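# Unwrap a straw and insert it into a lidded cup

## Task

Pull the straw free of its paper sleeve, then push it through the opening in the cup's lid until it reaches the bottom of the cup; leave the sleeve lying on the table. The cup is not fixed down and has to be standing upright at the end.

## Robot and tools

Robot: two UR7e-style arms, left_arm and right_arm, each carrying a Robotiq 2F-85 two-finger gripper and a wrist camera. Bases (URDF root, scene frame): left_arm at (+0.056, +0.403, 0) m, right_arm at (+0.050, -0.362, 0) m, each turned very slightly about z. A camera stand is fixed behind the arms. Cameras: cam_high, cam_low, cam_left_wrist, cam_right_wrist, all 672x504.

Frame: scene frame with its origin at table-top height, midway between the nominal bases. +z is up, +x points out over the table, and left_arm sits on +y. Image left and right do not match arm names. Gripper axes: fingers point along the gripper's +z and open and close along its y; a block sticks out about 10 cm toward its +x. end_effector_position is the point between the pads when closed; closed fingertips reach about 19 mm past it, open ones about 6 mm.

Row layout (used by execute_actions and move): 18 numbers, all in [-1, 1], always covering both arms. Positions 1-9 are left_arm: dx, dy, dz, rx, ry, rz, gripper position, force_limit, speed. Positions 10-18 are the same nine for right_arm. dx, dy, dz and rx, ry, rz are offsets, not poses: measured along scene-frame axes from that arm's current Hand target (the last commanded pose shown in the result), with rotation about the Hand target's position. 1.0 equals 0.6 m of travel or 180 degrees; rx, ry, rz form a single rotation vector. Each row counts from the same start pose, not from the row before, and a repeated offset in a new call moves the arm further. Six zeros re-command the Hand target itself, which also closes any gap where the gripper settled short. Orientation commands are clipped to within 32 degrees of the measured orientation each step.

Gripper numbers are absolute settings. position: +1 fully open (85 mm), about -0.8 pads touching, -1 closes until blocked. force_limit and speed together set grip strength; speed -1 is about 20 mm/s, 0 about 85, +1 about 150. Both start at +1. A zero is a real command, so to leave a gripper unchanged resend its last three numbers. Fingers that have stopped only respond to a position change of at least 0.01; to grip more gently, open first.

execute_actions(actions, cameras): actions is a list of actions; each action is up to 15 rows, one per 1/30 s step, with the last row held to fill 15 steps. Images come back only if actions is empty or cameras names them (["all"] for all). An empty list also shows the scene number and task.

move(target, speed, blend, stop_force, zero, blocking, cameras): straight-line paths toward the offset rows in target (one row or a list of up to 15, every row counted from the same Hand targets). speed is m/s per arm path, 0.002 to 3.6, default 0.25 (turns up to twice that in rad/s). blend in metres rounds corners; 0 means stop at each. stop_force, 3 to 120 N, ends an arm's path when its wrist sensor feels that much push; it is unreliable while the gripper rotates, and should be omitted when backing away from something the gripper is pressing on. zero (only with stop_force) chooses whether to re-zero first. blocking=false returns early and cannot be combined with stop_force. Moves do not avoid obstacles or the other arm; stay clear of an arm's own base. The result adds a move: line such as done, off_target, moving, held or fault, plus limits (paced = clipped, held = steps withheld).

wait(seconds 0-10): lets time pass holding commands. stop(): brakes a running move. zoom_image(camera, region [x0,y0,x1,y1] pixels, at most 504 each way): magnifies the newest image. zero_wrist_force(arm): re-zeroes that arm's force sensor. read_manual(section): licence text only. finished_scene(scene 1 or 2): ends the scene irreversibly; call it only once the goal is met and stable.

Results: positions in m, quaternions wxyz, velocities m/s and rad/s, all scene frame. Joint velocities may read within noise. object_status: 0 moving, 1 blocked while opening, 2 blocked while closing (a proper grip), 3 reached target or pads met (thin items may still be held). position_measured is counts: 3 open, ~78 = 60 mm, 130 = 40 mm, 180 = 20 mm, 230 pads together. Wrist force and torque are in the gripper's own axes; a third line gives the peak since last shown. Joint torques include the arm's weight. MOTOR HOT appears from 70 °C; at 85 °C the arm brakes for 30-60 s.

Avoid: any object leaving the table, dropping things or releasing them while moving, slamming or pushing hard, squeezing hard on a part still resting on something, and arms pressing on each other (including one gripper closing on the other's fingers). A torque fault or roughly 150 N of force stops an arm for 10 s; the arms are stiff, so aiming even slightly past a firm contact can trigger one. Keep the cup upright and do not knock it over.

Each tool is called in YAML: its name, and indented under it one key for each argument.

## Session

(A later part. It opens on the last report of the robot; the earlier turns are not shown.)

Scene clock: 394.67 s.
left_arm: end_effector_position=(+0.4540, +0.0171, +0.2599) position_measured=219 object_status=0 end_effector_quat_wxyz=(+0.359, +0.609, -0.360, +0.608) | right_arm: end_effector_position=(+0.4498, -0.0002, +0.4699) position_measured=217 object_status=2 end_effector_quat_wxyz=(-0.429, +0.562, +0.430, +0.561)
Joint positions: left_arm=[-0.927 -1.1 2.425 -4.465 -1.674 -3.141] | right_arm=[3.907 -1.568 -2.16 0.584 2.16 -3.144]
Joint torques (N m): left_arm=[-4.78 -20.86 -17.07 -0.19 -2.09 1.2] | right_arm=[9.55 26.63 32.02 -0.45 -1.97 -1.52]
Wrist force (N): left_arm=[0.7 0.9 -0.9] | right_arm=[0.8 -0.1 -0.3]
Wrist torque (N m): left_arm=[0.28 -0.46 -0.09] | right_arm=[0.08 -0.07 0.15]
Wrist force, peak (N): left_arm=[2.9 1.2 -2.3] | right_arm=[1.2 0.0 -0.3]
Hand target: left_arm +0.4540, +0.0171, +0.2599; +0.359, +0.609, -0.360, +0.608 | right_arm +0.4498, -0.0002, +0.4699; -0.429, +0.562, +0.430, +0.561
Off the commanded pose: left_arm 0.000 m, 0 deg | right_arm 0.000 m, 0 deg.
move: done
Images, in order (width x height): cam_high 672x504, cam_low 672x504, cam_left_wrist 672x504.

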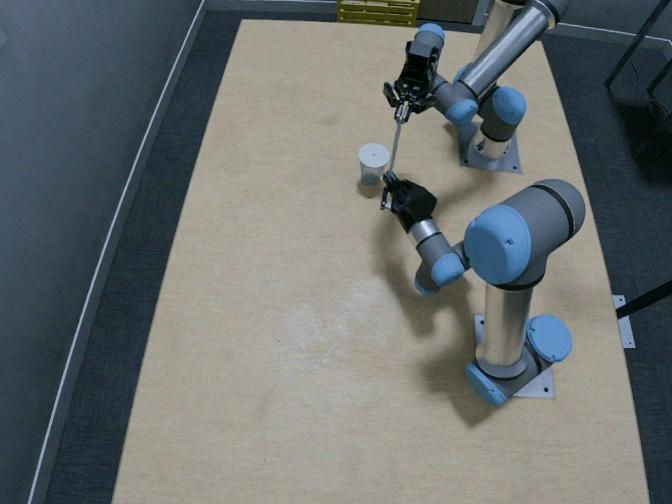

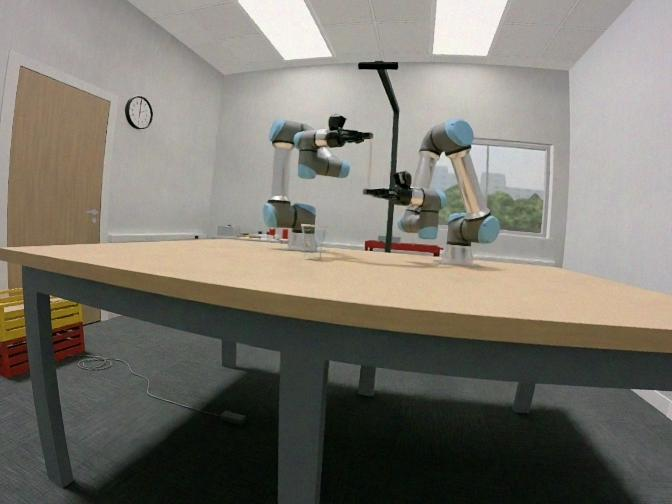

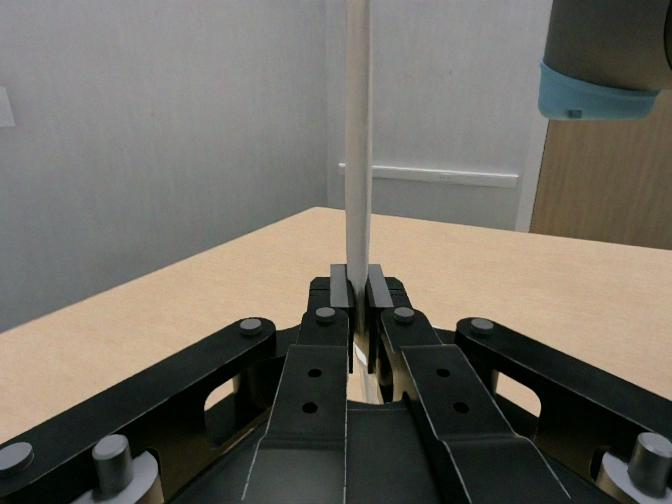

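move:
  target: [0,0,-0.05,0,0,0,-1,-1,-1,0,0,0.34,0,0,0,-1,-1,-1]
  speed: 0.12
  cameras: ["all"]

Scene clock: 401.57 s.
left_arm: end_effector_position=(+0.4540, +0.0171, +0.2300) position_measured=219 object_status=2 end_effector_quat_wxyz=(+0.359, +0.609, -0.360, +0.608) | right_arm: end_effector_position=(+0.4498, -0.0002, +0.6738) position_measured=217 object_status=2 end_effector_quat_wxyz=(-0.429, +0.562, +0.430, +0.561)
Joint positions: left_arm=[-0.927 -0.995 2.421 -4.565 -1.674 -3.141] | right_arm=[3.907 -1.413 -1.748 0.017 2.16 -3.144]
Joint torques (N m): left_arm=[3.52 -21.84 -14.26 -4.12 -1.74 0.67] | right_arm=[6.57 8.6 36.98 -0.35 2.13 -1.05]
Wrist force (N): left_arm=[1.3 1.4 -0.7] | right_arm=[0.2 -0.2 -0.4]
Wrist torque (N m): left_arm=[0.35 -0.47 -0.08] | right_arm=[0.06 -0.07 0.16]
Wrist force, peak (N): left_arm=[9.8 0.9 -0.8] | right_arm=[-9.6 0.1 -0.2]
Hand target: left_arm +0.4540, +0.0171, +0.2299; +0.359, +0.609, -0.360, +0.608 | right_arm +0.4498, -0.0002, +0.6739; -0.429, +0.562, +0.430, +0.561
Off the commanded pose: left_arm 0.000 m, 0 deg | right_arm 0.000 m, 0 deg.
move: done

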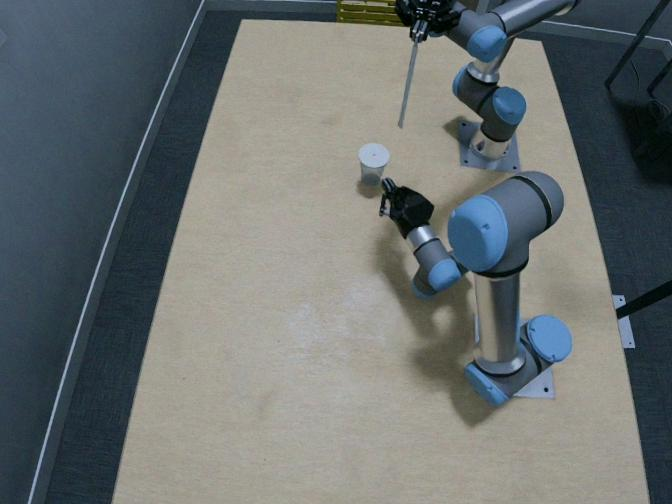

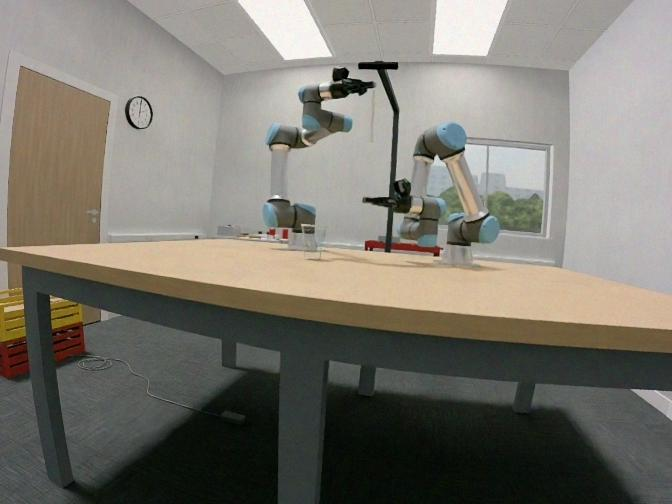

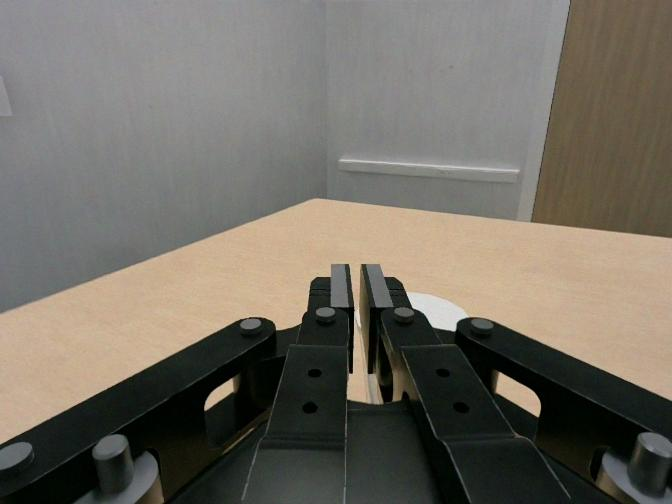

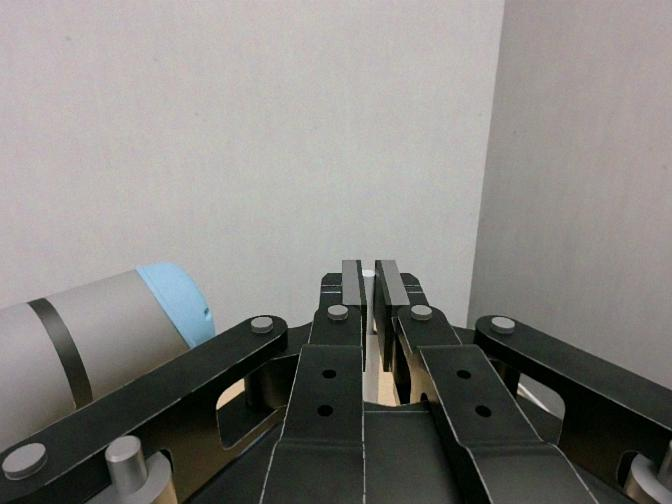

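zoom_image:
  camera: "cam_high"
  region: [350, 20, 450, 220]

zoom_image:
  camera: "cam_left_wrist"
  region: [276, 240, 436, 420]

zoom_image:
  camera: "cam_right_wrist"
  region: [306, 240, 446, 420]

zoom_image:
  camera: "cam_low"
  region: [340, 60, 440, 220]

Scaled by 2.520 from the camera's 672x504 image, which has a finer 960x720 frame.

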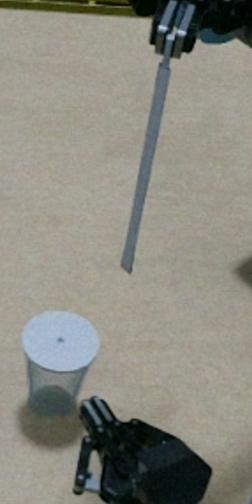

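Scaled by 2.800 from the camera's 672x504 image, which has a finer 960x720 frame.

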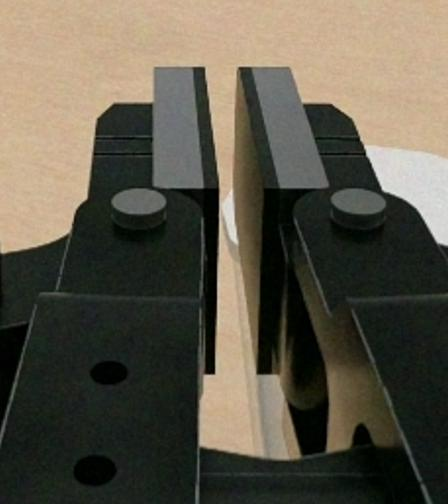

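Scaled by 2.800 from the camera's 672x504 image, which has a finer 960x720 frame.

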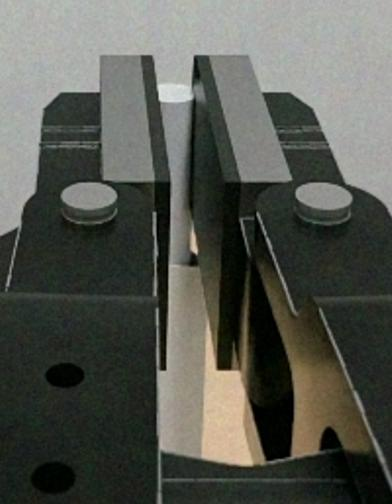

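Scaled by 3.150 from the camera's 672x504 image, which has a finer 960x720 frame.

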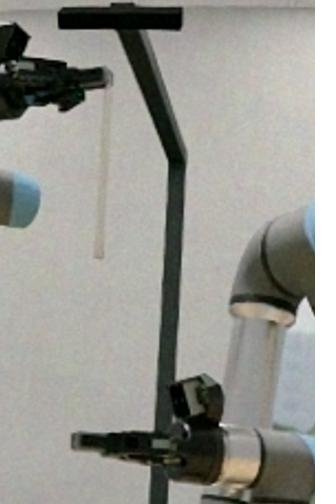

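move:
  target:
    - [0,0,0,0,0,0,-0.2,0.5,-1,0,0,0,0,0,0,-0.98,0.5,-1]
    - [0,0,0.035,0,0,0,-0.2,0.5,-1,0,0,-0.356,0,0,0,-0.98,0.5,-1]
    - [0,0,0.035,0,0,0,-1,0.5,-1,0,0,-0.356,0,0,0,-0.98,0.5,-1]
  speed: [0.1,0.25,0.1]
  cameras: ["cam_left_wrist"]

zoom_image:
  camera: "cam_left_wrist"
  region: [276, 240, 436, 420]

Scene clock: 428.43 s.
left_arm: end_effector_position=(+0.4540, +0.0171, +0.2509) position_measured=225 object_status=0 end_effector_quat_wxyz=(+0.359, +0.609, -0.360, +0.608) | right_arm: end_effector_position=(+0.4498, -0.0002, +0.4603) position_measured=223 object_status=2 end_effector_quat_wxyz=(-0.429, +0.562, +0.430, +0.561)
Joint positions: left_arm=[-0.927 -1.069 2.425 -4.495 -1.674 -3.141] | right_arm=[3.907 -1.583 -2.174 0.613 2.16 -3.144]
Joint torques (N m): left_arm=[4.19 -40.46 1.25 -1.19 -2.11 1.46] | right_arm=[-7.27 12.43 9.07 4.15 2.25 0.5]
Wrist force (N): left_arm=[-2.2 1.0 -0.7] | right_arm=[3.7 0.1 -0.4]
Wrist torque (N m): left_arm=[0.31 -0.40 -0.11] | right_arm=[0.11 -0.14 0.17]
Wrist force, peak (N): left_arm=[-2.2 1.2 -0.9] | right_arm=[3.8 -0.1 -0.4]
Hand target: left_arm +0.4540, +0.0171, +0.2509; +0.359, +0.609, -0.360, +0.608 | right_arm +0.4498, -0.0002, +0.4603; -0.429, +0.562, +0.430, +0.561
Off the commanded pose: left_arm 0.000 m, 0 deg | right_arm 0.000 m, 0 deg.
move: done
Images, in order (width x height): cam_left_wrist 672x504.

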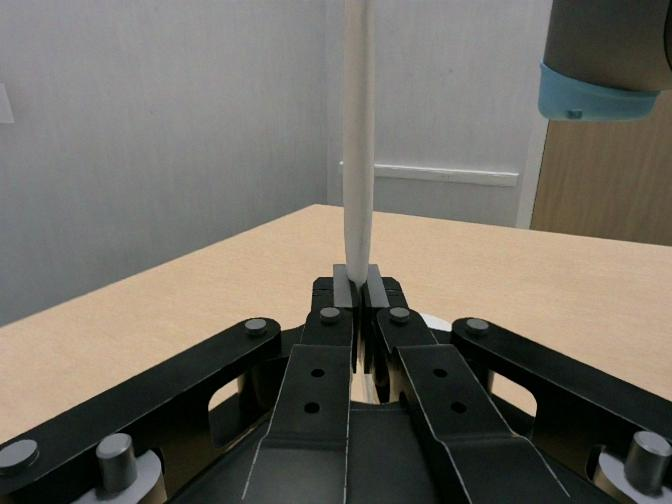

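Scaled by 2.800 from the camera's 672x504 image, which has a finer 960x720 frame.

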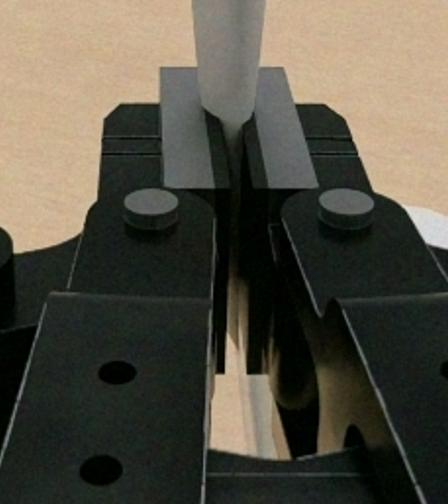

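move:
  target: [0,0,-0.05,0,0,0,-1,0.5,-1,0,0,0.34,0,0,0,-0.98,0.5,-1]
  speed: 0.1
  cameras: ["all"]

zoom_image:
  camera: "cam_high"
  region: [350, 20, 450, 220]

Scene clock: 436.60 s.
left_arm: end_effector_position=(+0.4540, +0.0171, +0.2210) position_measured=231 object_status=3 end_effector_quat_wxyz=(+0.359, +0.609, -0.360, +0.608) | right_arm: end_effector_position=(+0.4498, -0.0002, +0.6642) position_measured=223 object_status=2 end_effector_quat_wxyz=(-0.429, +0.562, +0.430, +0.561)
Joint positions: left_arm=[-0.927 -0.963 2.418 -4.594 -1.674 -3.141] | right_arm=[3.907 -1.414 -1.772 0.042 2.16 -3.144]
Joint torques (N m): left_arm=[0.96 -23.5 -14.37 -4.3 -1.47 0.82] | right_arm=[8.88 8.28 36.15 -0.66 2.15 -0.84]
Wrist force (N): left_arm=[1.8 1.4 -0.7] | right_arm=[0.3 0.1 -0.3]
Wrist torque (N m): left_arm=[0.35 -0.58 -0.10] | right_arm=[0.11 -0.09 0.15]
Wrist force, peak (N): left_arm=[14.3 1.2 -4.3] | right_arm=[-14.7 -0.6 0.3]
Hand target: left_arm +0.4540, +0.0171, +0.2209; +0.359, +0.609, -0.360, +0.608 | right_arm +0.4498, -0.0002, +0.6643; -0.429, +0.562, +0.430, +0.561
Off the commanded pose: left_arm 0.000 m, 0 deg | right_arm 0.000 m, 0 deg.
move: done

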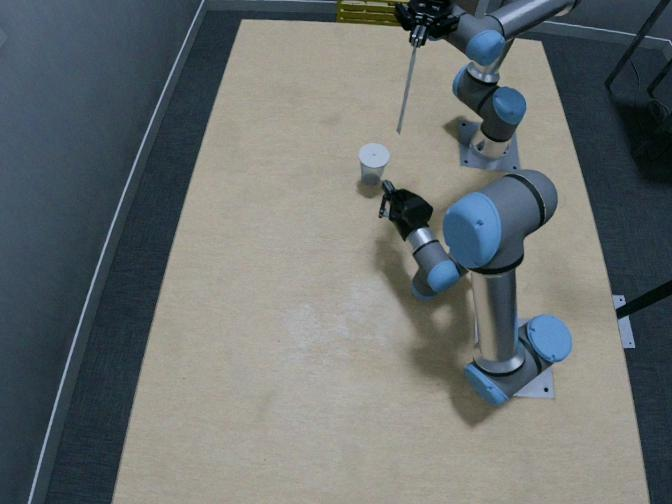

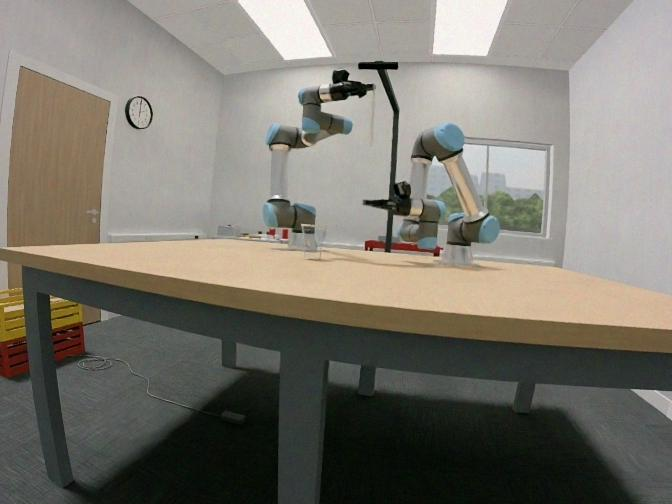

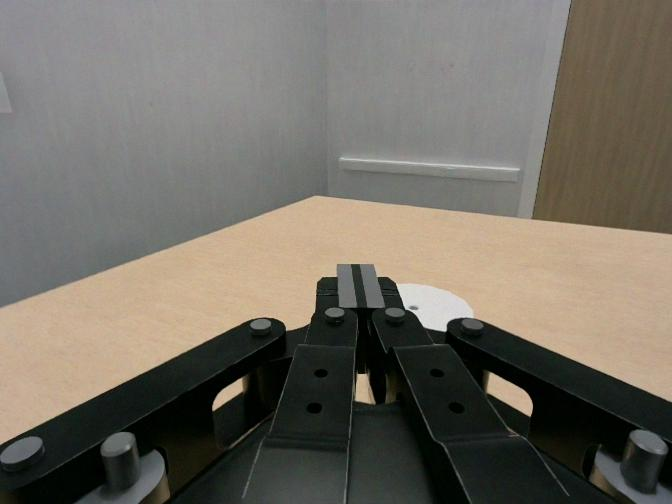

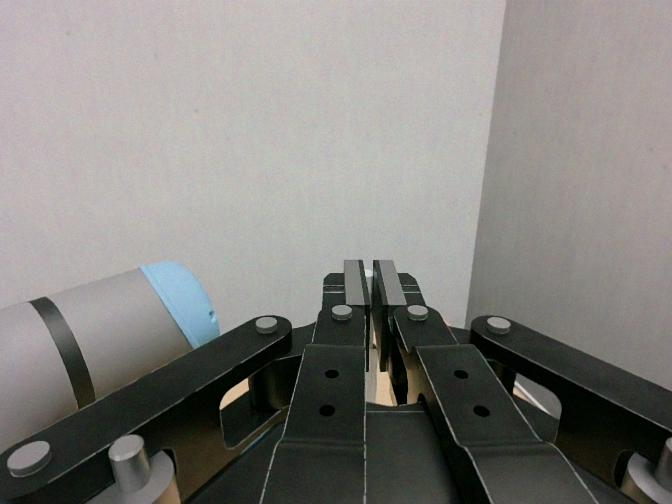

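Scaled by 2.520 from the camera's 672x504 image, which has a finer 960x720 frame.

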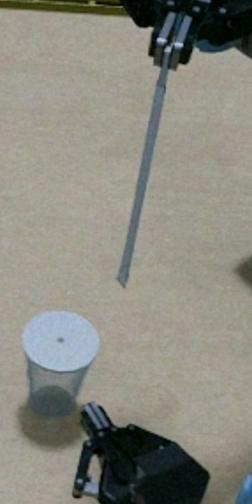

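zoom_image:
  camera: "cam_right_wrist"
  region: [306, 240, 446, 420]

zoom_image:
  camera: "cam_low"
  region: [340, 70, 410, 160]

zoom_image:
  camera: "cam_high"
  region: [390, 20, 440, 145]

Scaled by 2.800 from the camera's 672x504 image, which has a finer 960x720 frame.

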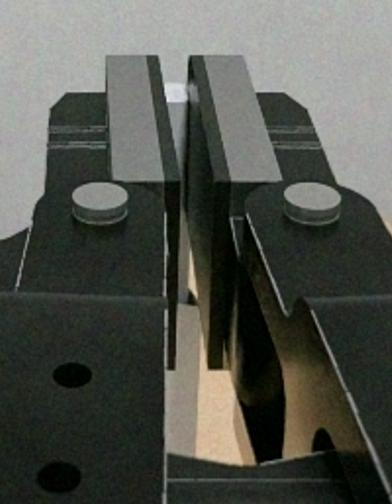

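Scaled by 5.600 from the camera's 672x504 image, which has a finer 960x720 frame.

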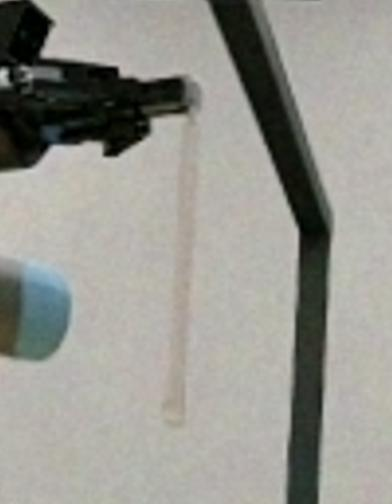

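Scaled by 4.032 from the camera's 672x504 image, which has a finer 960x720 frame.

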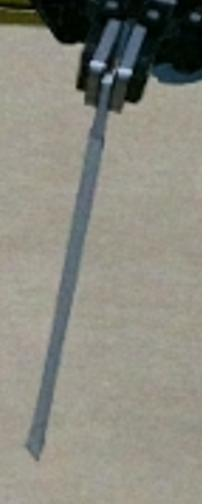

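move:
  target:
    - [0,0,0,0,0,0,-0.2,1,-1,0,0,0,0,0,0,-1,1,-1]
    - [0,0,0.098,0,0,0,-0.2,1,-1,0,0,-0.3405,0,0,0,-1,1,-1]
    - [0,0,0.098,0,0,0,-1,1,-1,0,0,-0.3405,0,0,0,-1,1,-1]
    - [0,0,0.06,0,0,0,-1,1,-1,0,0,-0.29,0,0,0,-1,1,-1]
  speed: [0.1,0.25,0.1,0.05]
  cameras: ["all"]

zoom_image:
  camera: "cam_right_wrist"
  region: [306, 240, 446, 420]

zoom_image:
  camera: "cam_left_wrist"
  region: [276, 240, 436, 420]

Scene clock: 462.00 s.
left_arm: end_effector_position=(+0.4540, +0.0171, +0.2570) position_measured=219 object_status=2 end_effector_quat_wxyz=(+0.359, +0.609, -0.360, +0.608) | right_arm: end_effector_position=(+0.4498, -0.0002, +0.4903) position_measured=231 object_status=0 end_effector_quat_wxyz=(-0.429, +0.562, +0.430, +0.561)
Joint positions: left_arm=[-0.927 -1.09 2.425 -4.475 -1.674 -3.141] | right_arm=[3.907 -1.538 -2.128 0.522 2.16 -3.144]
Joint torques (N m): left_arm=[-0.53 -20.12 -16.77 -4.32 -1.29 -0.08] | right_arm=[4.93 26.07 30.43 -0.65 1.69 -0.96]
Wrist force (N): left_arm=[0.7 0.9 -0.4] | right_arm=[0.3 -1.3 -0.1]
Wrist torque (N m): left_arm=[0.27 -0.39 -0.09] | right_arm=[-0.10 -0.07 0.15]
Wrist force, peak (N): left_arm=[47.7 0.5 0.6] | right_arm=[-43.9 -1.1 0.8]
Hand target: left_arm +0.4540, +0.0171, +0.2569; +0.359, +0.609, -0.360, +0.608 | right_arm +0.4498, -0.0002, +0.4903; -0.429, +0.562, +0.430, +0.561
Off the commanded pose: left_arm 0.000 m, 0 deg | right_arm 0.000 m, 0 deg.
move: done

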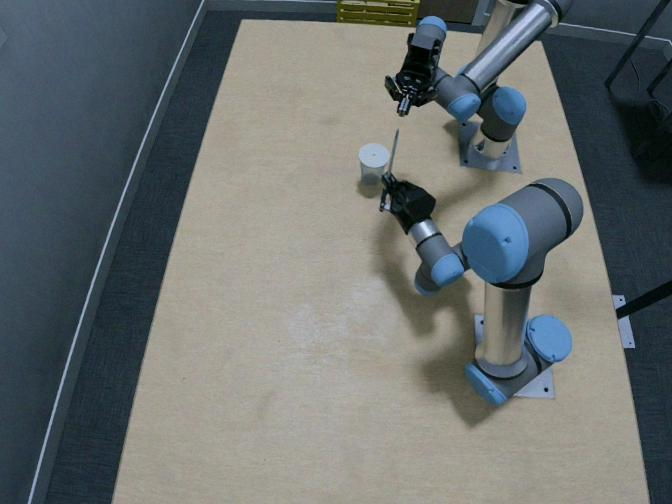

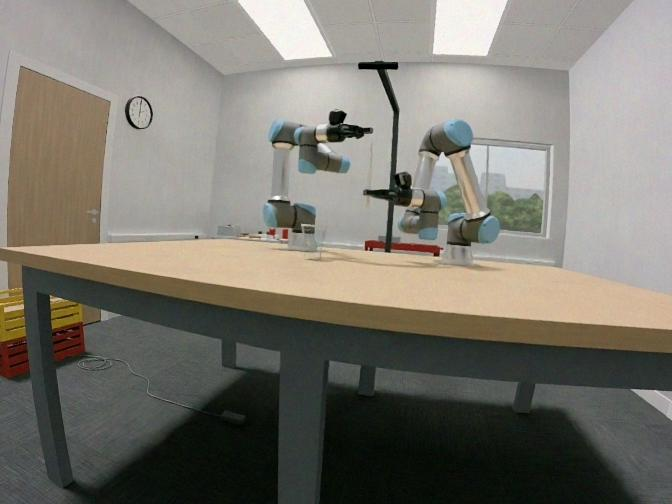

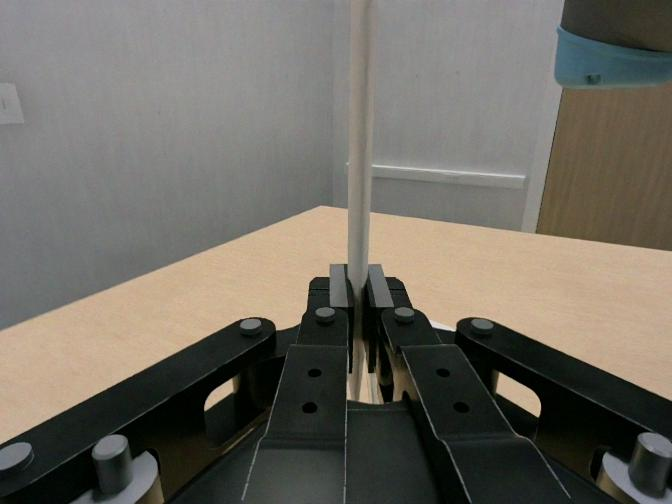

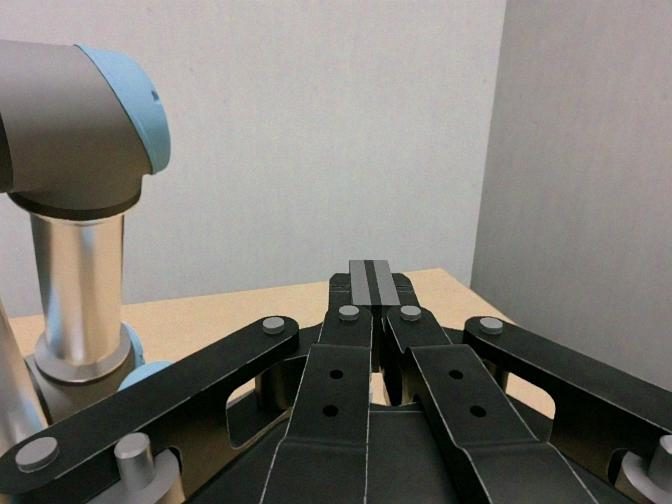

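Scaled by 2.800 from the camera's 672x504 image, which has a finer 960x720 frame.

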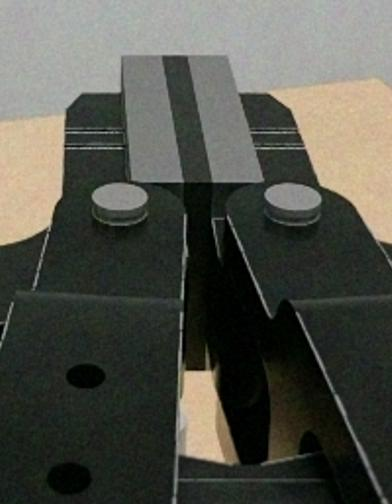

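Scaled by 2.800 from the camera's 672x504 image, which has a finer 960x720 frame.

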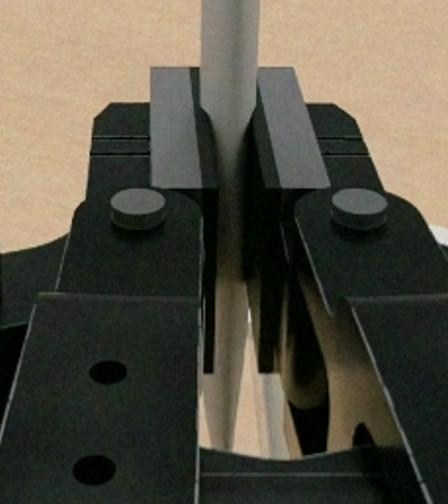

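zoom_image:
  camera: "cam_high"
  region: [375, 80, 425, 220]

zoom_image:
  camera: "cam_low"
  region: [340, 110, 410, 220]

Scaled by 3.600 from the camera's 672x504 image, which has a finer 960x720 frame.

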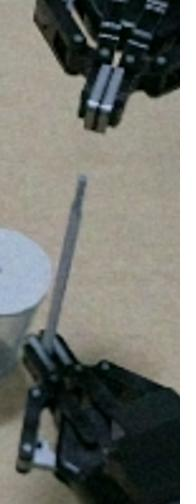

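Scaled by 4.582 from the camera's 672x504 image, which has a finer 960x720 frame.

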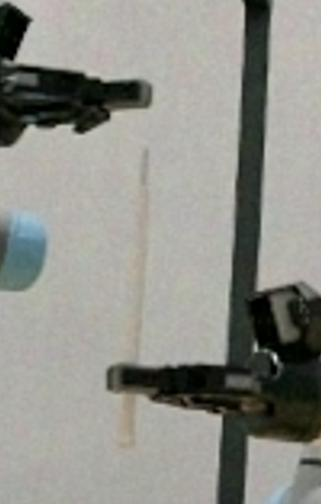

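move:
  target:
    - [0,0,0,0,0,0,-1,1,-1,0,0,0,0,0,0,-0.2,1,-1]
    - [0,0,0,0,0,0,-1,1,-1,0,0,-0.09,0,0,0,-0.2,1,-1]
    - [0,0,0,0,0,0,-1,1,-1,0,0,-0.09,0,0,0,-1,1,-1]
  speed: [0.1,0.15,0.1]
  cameras: ["cam_right_wrist","cam_low"]

zoom_image:
  camera: "cam_right_wrist"
  region: [306, 240, 446, 420]

zoom_image:
  camera: "cam_low"
  region: [340, 110, 410, 220]

Scene clock: 496.83 s.
left_arm: end_effector_position=(+0.4540, +0.0171, +0.2570) position_measured=219 object_status=2 end_effector_quat_wxyz=(+0.359, +0.609, -0.360, +0.608) | right_arm: end_effector_position=(+0.4498, -0.0002, +0.4363) position_measured=232 object_status=3 end_effector_quat_wxyz=(-0.429, +0.562, +0.430, +0.561)
Joint positions: left_arm=[-0.927 -1.09 2.425 -4.475 -1.674 -3.141] | right_arm=[3.907 -1.625 -2.207 0.688 2.16 -3.144]
Joint torques (N m): left_arm=[-5.23 -20.8 -15.28 -3.26 1.58 -1.04] | right_arm=[-7.31 12.28 10.22 4.74 2.19 0.73]
Wrist force (N): left_arm=[0.4 -0.7 -1.5] | right_arm=[0.6 -1.5 -2.3]
Wrist torque (N m): left_arm=[0.25 -0.17 -0.33] | right_arm=[-0.10 -0.15 0.14]
Wrist force, peak (N): left_arm=[0.7 -0.8 -1.6] | right_arm=[0.9 -1.6 -2.2]
Hand target: left_arm +0.4540, +0.0171, +0.2569; +0.359, +0.609, -0.360, +0.608 | right_arm +0.4498, -0.0002, +0.4363; -0.429, +0.562, +0.430, +0.561
Off the commanded pose: left_arm 0.000 m, 0 deg | right_arm 0.000 m, 0 deg.
move: done
Images, in order (width x height): cam_low 672x504, cam_right_wrist 672x504.

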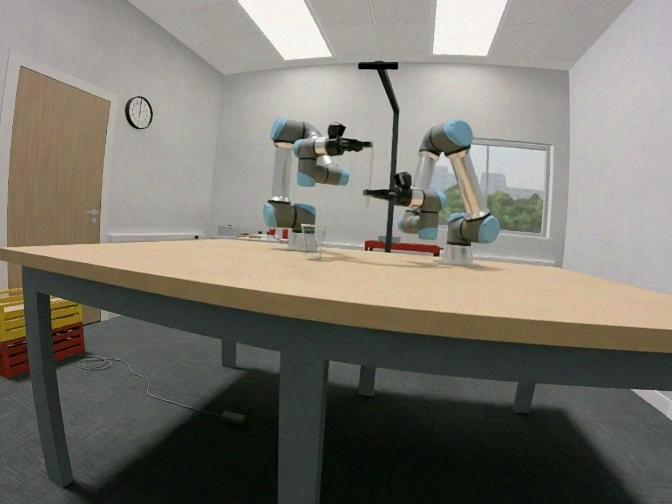

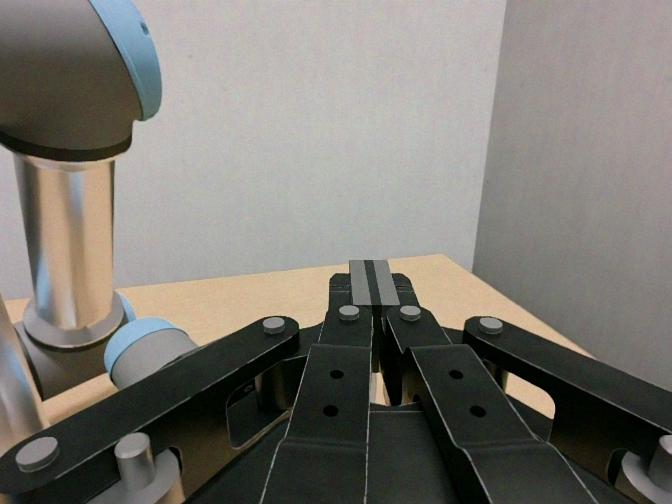

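Scaled by 2.800 from the camera's 672x504 image, which has a finer 960x720 frame.

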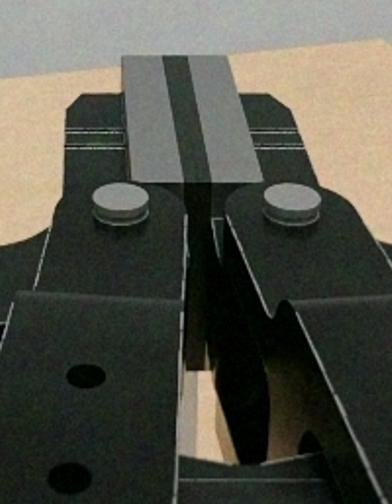

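Scaled by 4.582 from the camera's 672x504 image, which has a finer 960x720 frame.

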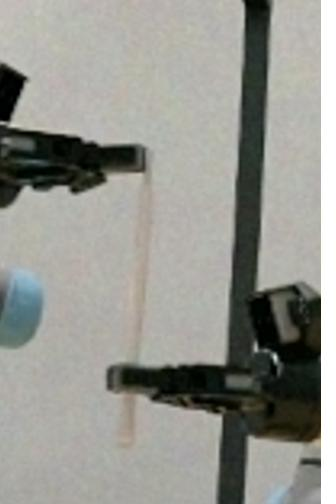

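move:
  target:
    - [0,0,0,0,0,0,-1,1,-1,0,0,0,0,0,0,-0.2,1,0]
    - [0,0,0,0,0,0,-1,1,-1,-0.011,-0.04,0,0,0,0,-0.2,1,0]
  speed: [0.1,0.1]
  cameras: ["cam_right_wrist","cam_left_wrist","cam_low"]

zoom_image:
  camera: "cam_right_wrist"
  region: [306, 240, 446, 420]

zoom_image:
  camera: "cam_low"
  region: [340, 110, 410, 220]

Scene clock: 504.87 s.
left_arm: end_effector_position=(+0.4540, +0.0171, +0.2569) position_measured=219 object_status=2 end_effector_quat_wxyz=(+0.359, +0.609, -0.360, +0.608) | right_arm: end_effector_position=(+0.4432, -0.0241, +0.4363) position_measured=154 object_status=3 end_effector_quat_wxyz=(-0.429, +0.562, +0.430, +0.561)
Joint positions: left_arm=[-0.927 -1.09 2.425 -4.475 -1.674 -3.141] | right_arm=[3.862 -1.592 -2.242 0.69 2.205 -3.144]
Joint torques (N m): left_arm=[-4.34 -27.6 -10.63 -0.99 2.27 -0.79] | right_arm=[-7.25 25.94 10.36 5.2 2.5 -0.74]
Wrist force (N): left_arm=[0.8 0.8 -0.1] | right_arm=[0.7 -1.0 -0.2]
Wrist torque (N m): left_arm=[0.27 -0.40 -0.09] | right_arm=[-0.07 -0.12 0.14]
Wrist force, peak (N): left_arm=[0.8 -0.6 -1.9] | right_arm=[0.8 -1.7 -2.4]
Hand target: left_arm +0.4540, +0.0171, +0.2569; +0.359, +0.609, -0.360, +0.608 | right_arm +0.4432, -0.0242, +0.4363; -0.429, +0.562, +0.430, +0.561
Off the commanded pose: left_arm 0.000 m, 0 deg | right_arm 0.000 m, 0 deg.
move: done
Images, in order (width x height): cam_low 672x504, cam_left_wrist 672x504, cam_right_wrist 672x504.

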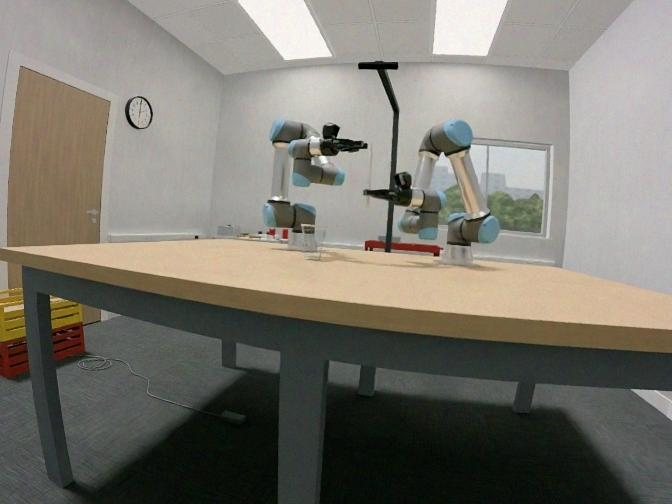

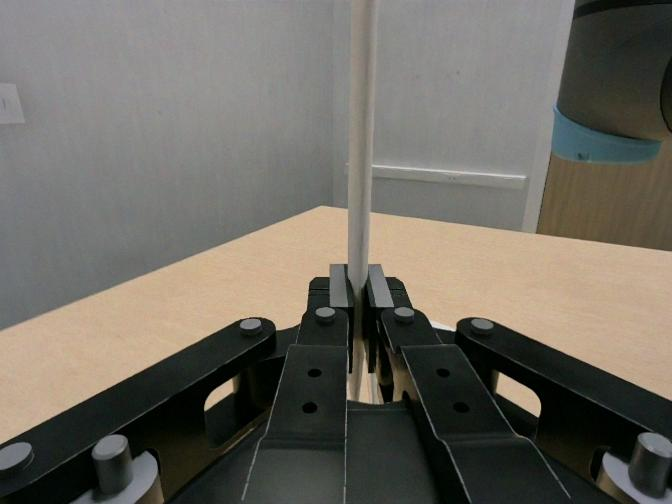

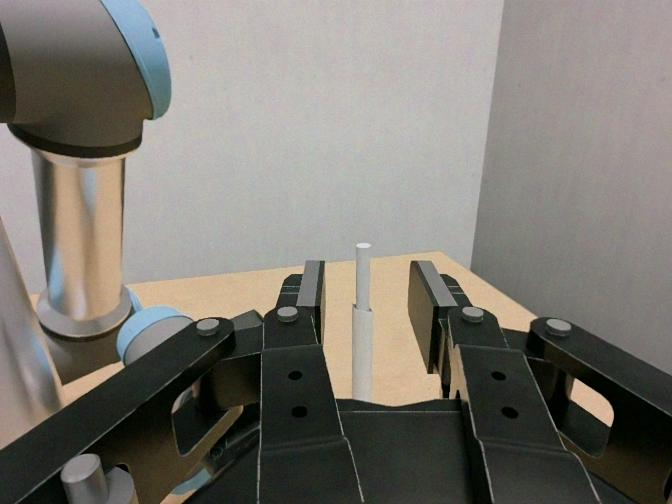

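Scaled by 2.800 from the camera's 672x504 image, which has a finer 960x720 frame.

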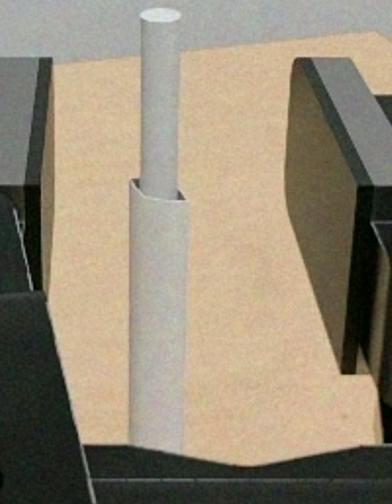

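Scaled by 4.582 from the camera's 672x504 image, which has a finer 960x720 frame.

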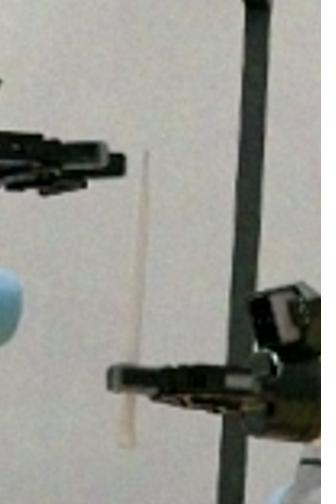

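move:
  target:
    - [0,0,0,0,0,0,-1,1,-1,0.0163,0.0475,-0.0072,0,0,0,-0.2,1,0]
    - [0,0,0,0,0,0,-1,1,-1,0.0163,0.0475,-0.0072,0,0,0,-1,1,-1]
  speed: [0.1,0.1]
  cameras: ["cam_right_wrist"]

Scene clock: 517.93 s.
left_arm: end_effector_position=(+0.4540, +0.0171, +0.2569) position_measured=219 object_status=2 end_effector_quat_wxyz=(+0.359, +0.609, -0.360, +0.608) | right_arm: end_effector_position=(+0.4530, +0.0043, +0.4320) position_measured=222 object_status=0 end_effector_quat_wxyz=(-0.429, +0.562, +0.430, +0.561)
Joint positions: left_arm=[-0.927 -1.09 2.425 -4.475 -1.674 -3.141] | right_arm=[3.911 -1.644 -2.201 0.701 2.156 -3.144]
Joint torques (N m): left_arm=[-4.17 -34 -3.52 -3.08 2.21 -1.14] | right_arm=[10.1 13.46 29.41 5.09 -1.02 0.41]
Wrist force (N): left_arm=[0.5 1.7 -1.9] | right_arm=[0.5 0.4 -0.4]
Wrist torque (N m): left_arm=[0.29 -0.25 -0.07] | right_arm=[-0.10 -0.15 -0.02]
Wrist force, peak (N): left_arm=[0.9 1.8 -2.1] | right_arm=[0.5 -1.5 -0.2]
Hand target: left_arm +0.4540, +0.0171, +0.2569; +0.359, +0.609, -0.360, +0.608 | right_arm +0.4530, +0.0043, +0.4320; -0.429, +0.562, +0.430, +0.561
Off the commanded pose: left_arm 0.000 m, 0 deg | right_arm 0.000 m, 0 deg.
move: done
Images, in order (width x height): cam_right_wrist 672x504.

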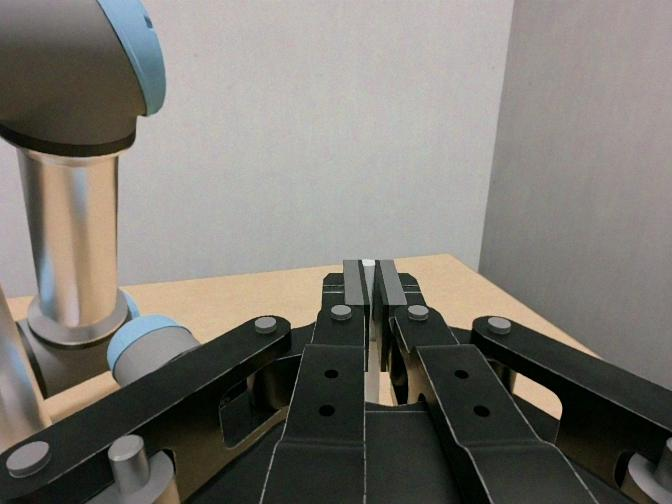

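move:
  target:
    - [0,0,0,0,0,0,-0.2,1,0,0,0,0,0,0,0,-1,1,-1]
    - [0,0,-0.0617,0,0,0,-0.2,1,0,0,0,0,0,0,0,-1,1,-1]
    - [0,0,-0.0617,0,0,0,-1,1,-1,0,0,0,0,0,0,-1,1,-1]
    - [0,0,-0.0617,0,0,0,-1,1,-1,0,0,0.05,0,0,0,-1,1,-1]
  speed: [0.1,0.1,0.1,0.03]
  cameras: ["all"]

zoom_image:
  camera: "cam_left_wrist"
  region: [276, 240, 436, 420]

zoom_image:
  camera: "cam_low"
  region: [340, 110, 410, 220]

zoom_image:
  camera: "cam_right_wrist"
  region: [306, 240, 446, 420]

Scene clock: 530.80 s.
left_arm: end_effector_position=(+0.4540, +0.0171, +0.2199) position_measured=231 object_status=3 end_effector_quat_wxyz=(+0.359, +0.609, -0.360, +0.608) | right_arm: end_effector_position=(+0.4530, +0.0043, +0.4619) position_measured=222 object_status=2 end_effector_quat_wxyz=(-0.429, +0.562, +0.430, +0.561)
Joint positions: left_arm=[-0.927 -0.959 2.417 -4.597 -1.674 -3.141] | right_arm=[3.911 -1.592 -2.16 0.608 2.156 -3.144]
Joint torques (N m): left_arm=[-2.9 -23.32 -10.55 0.01 2.52 -0.96] | right_arm=[4.07 29.03 31.29 -0.3 2.08 -0.89]
Wrist force (N): left_arm=[2.3 1.2 -0.5] | right_arm=[-0.9 -1.1 0.0]
Wrist torque (N m): left_arm=[0.31 -0.51 -0.09] | right_arm=[-0.09 -0.02 0.14]
Wrist force, peak (N): left_arm=[6.6 1.6 -0.9] | right_arm=[-4.8 -0.8 0.2]
Hand target: left_arm +0.4540, +0.0171, +0.2199; +0.359, +0.609, -0.360, +0.608 | right_arm +0.4530, +0.0043, +0.4620; -0.429, +0.562, +0.430, +0.561
Off the commanded pose: left_arm 0.000 m, 0 deg | right_arm 0.000 m, 0 deg.
move: done

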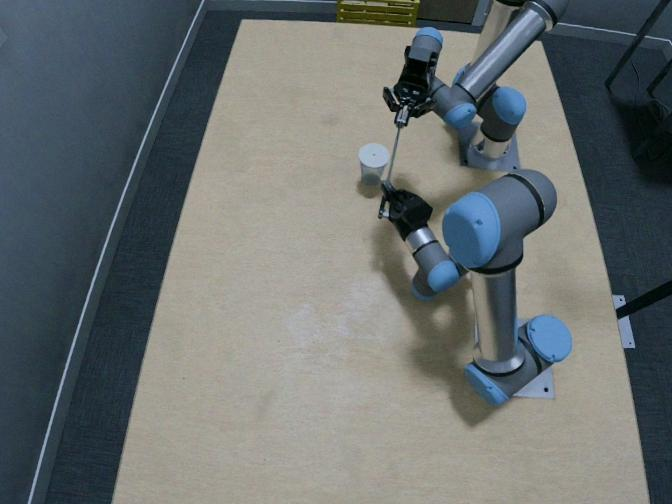

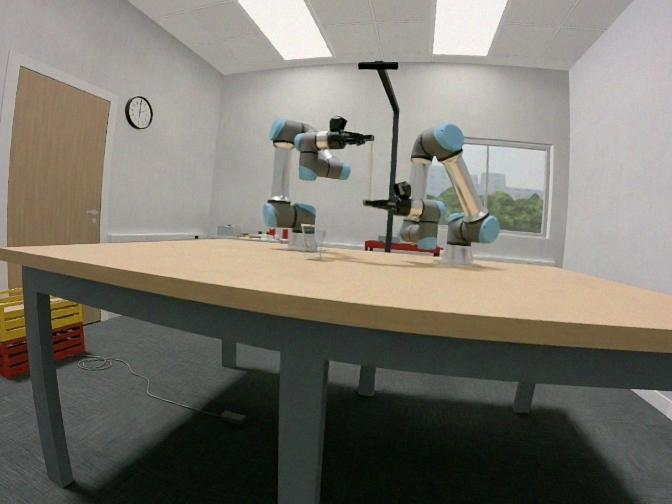

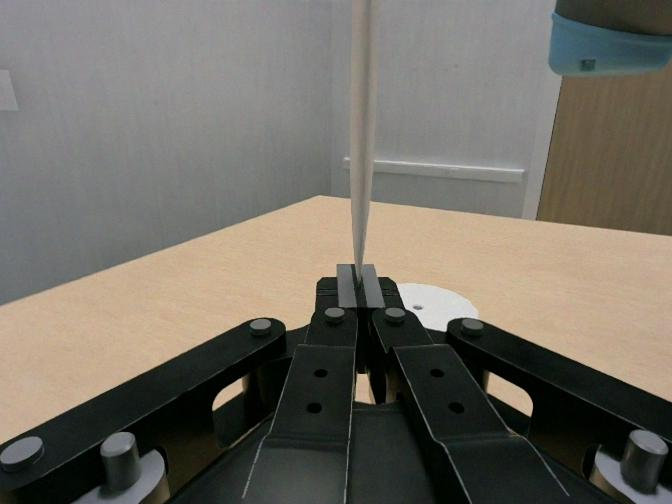

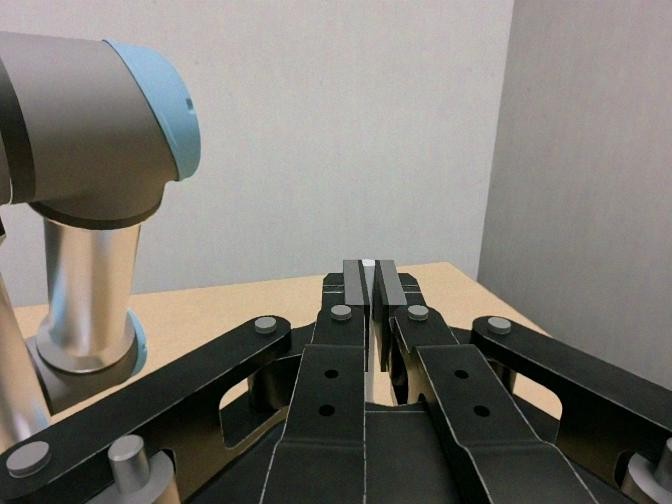

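Scaled by 2.800 from the camera's 672x504 image, which has a finer 960x720 frame.

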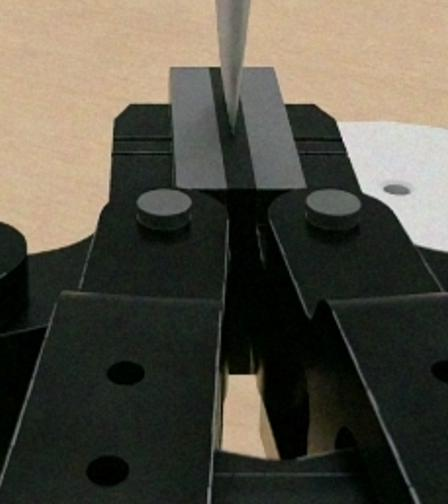

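Scaled by 4.582 from the camera's 672x504 image, which has a finer 960x720 frame.

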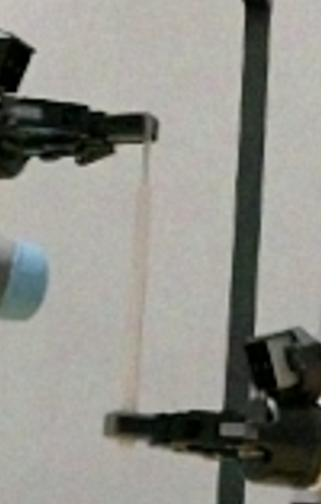

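Scaled by 2.800 from the camera's 672x504 image, which has a finer 960x720 frame.

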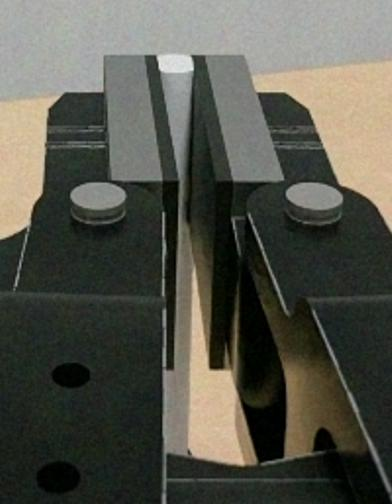

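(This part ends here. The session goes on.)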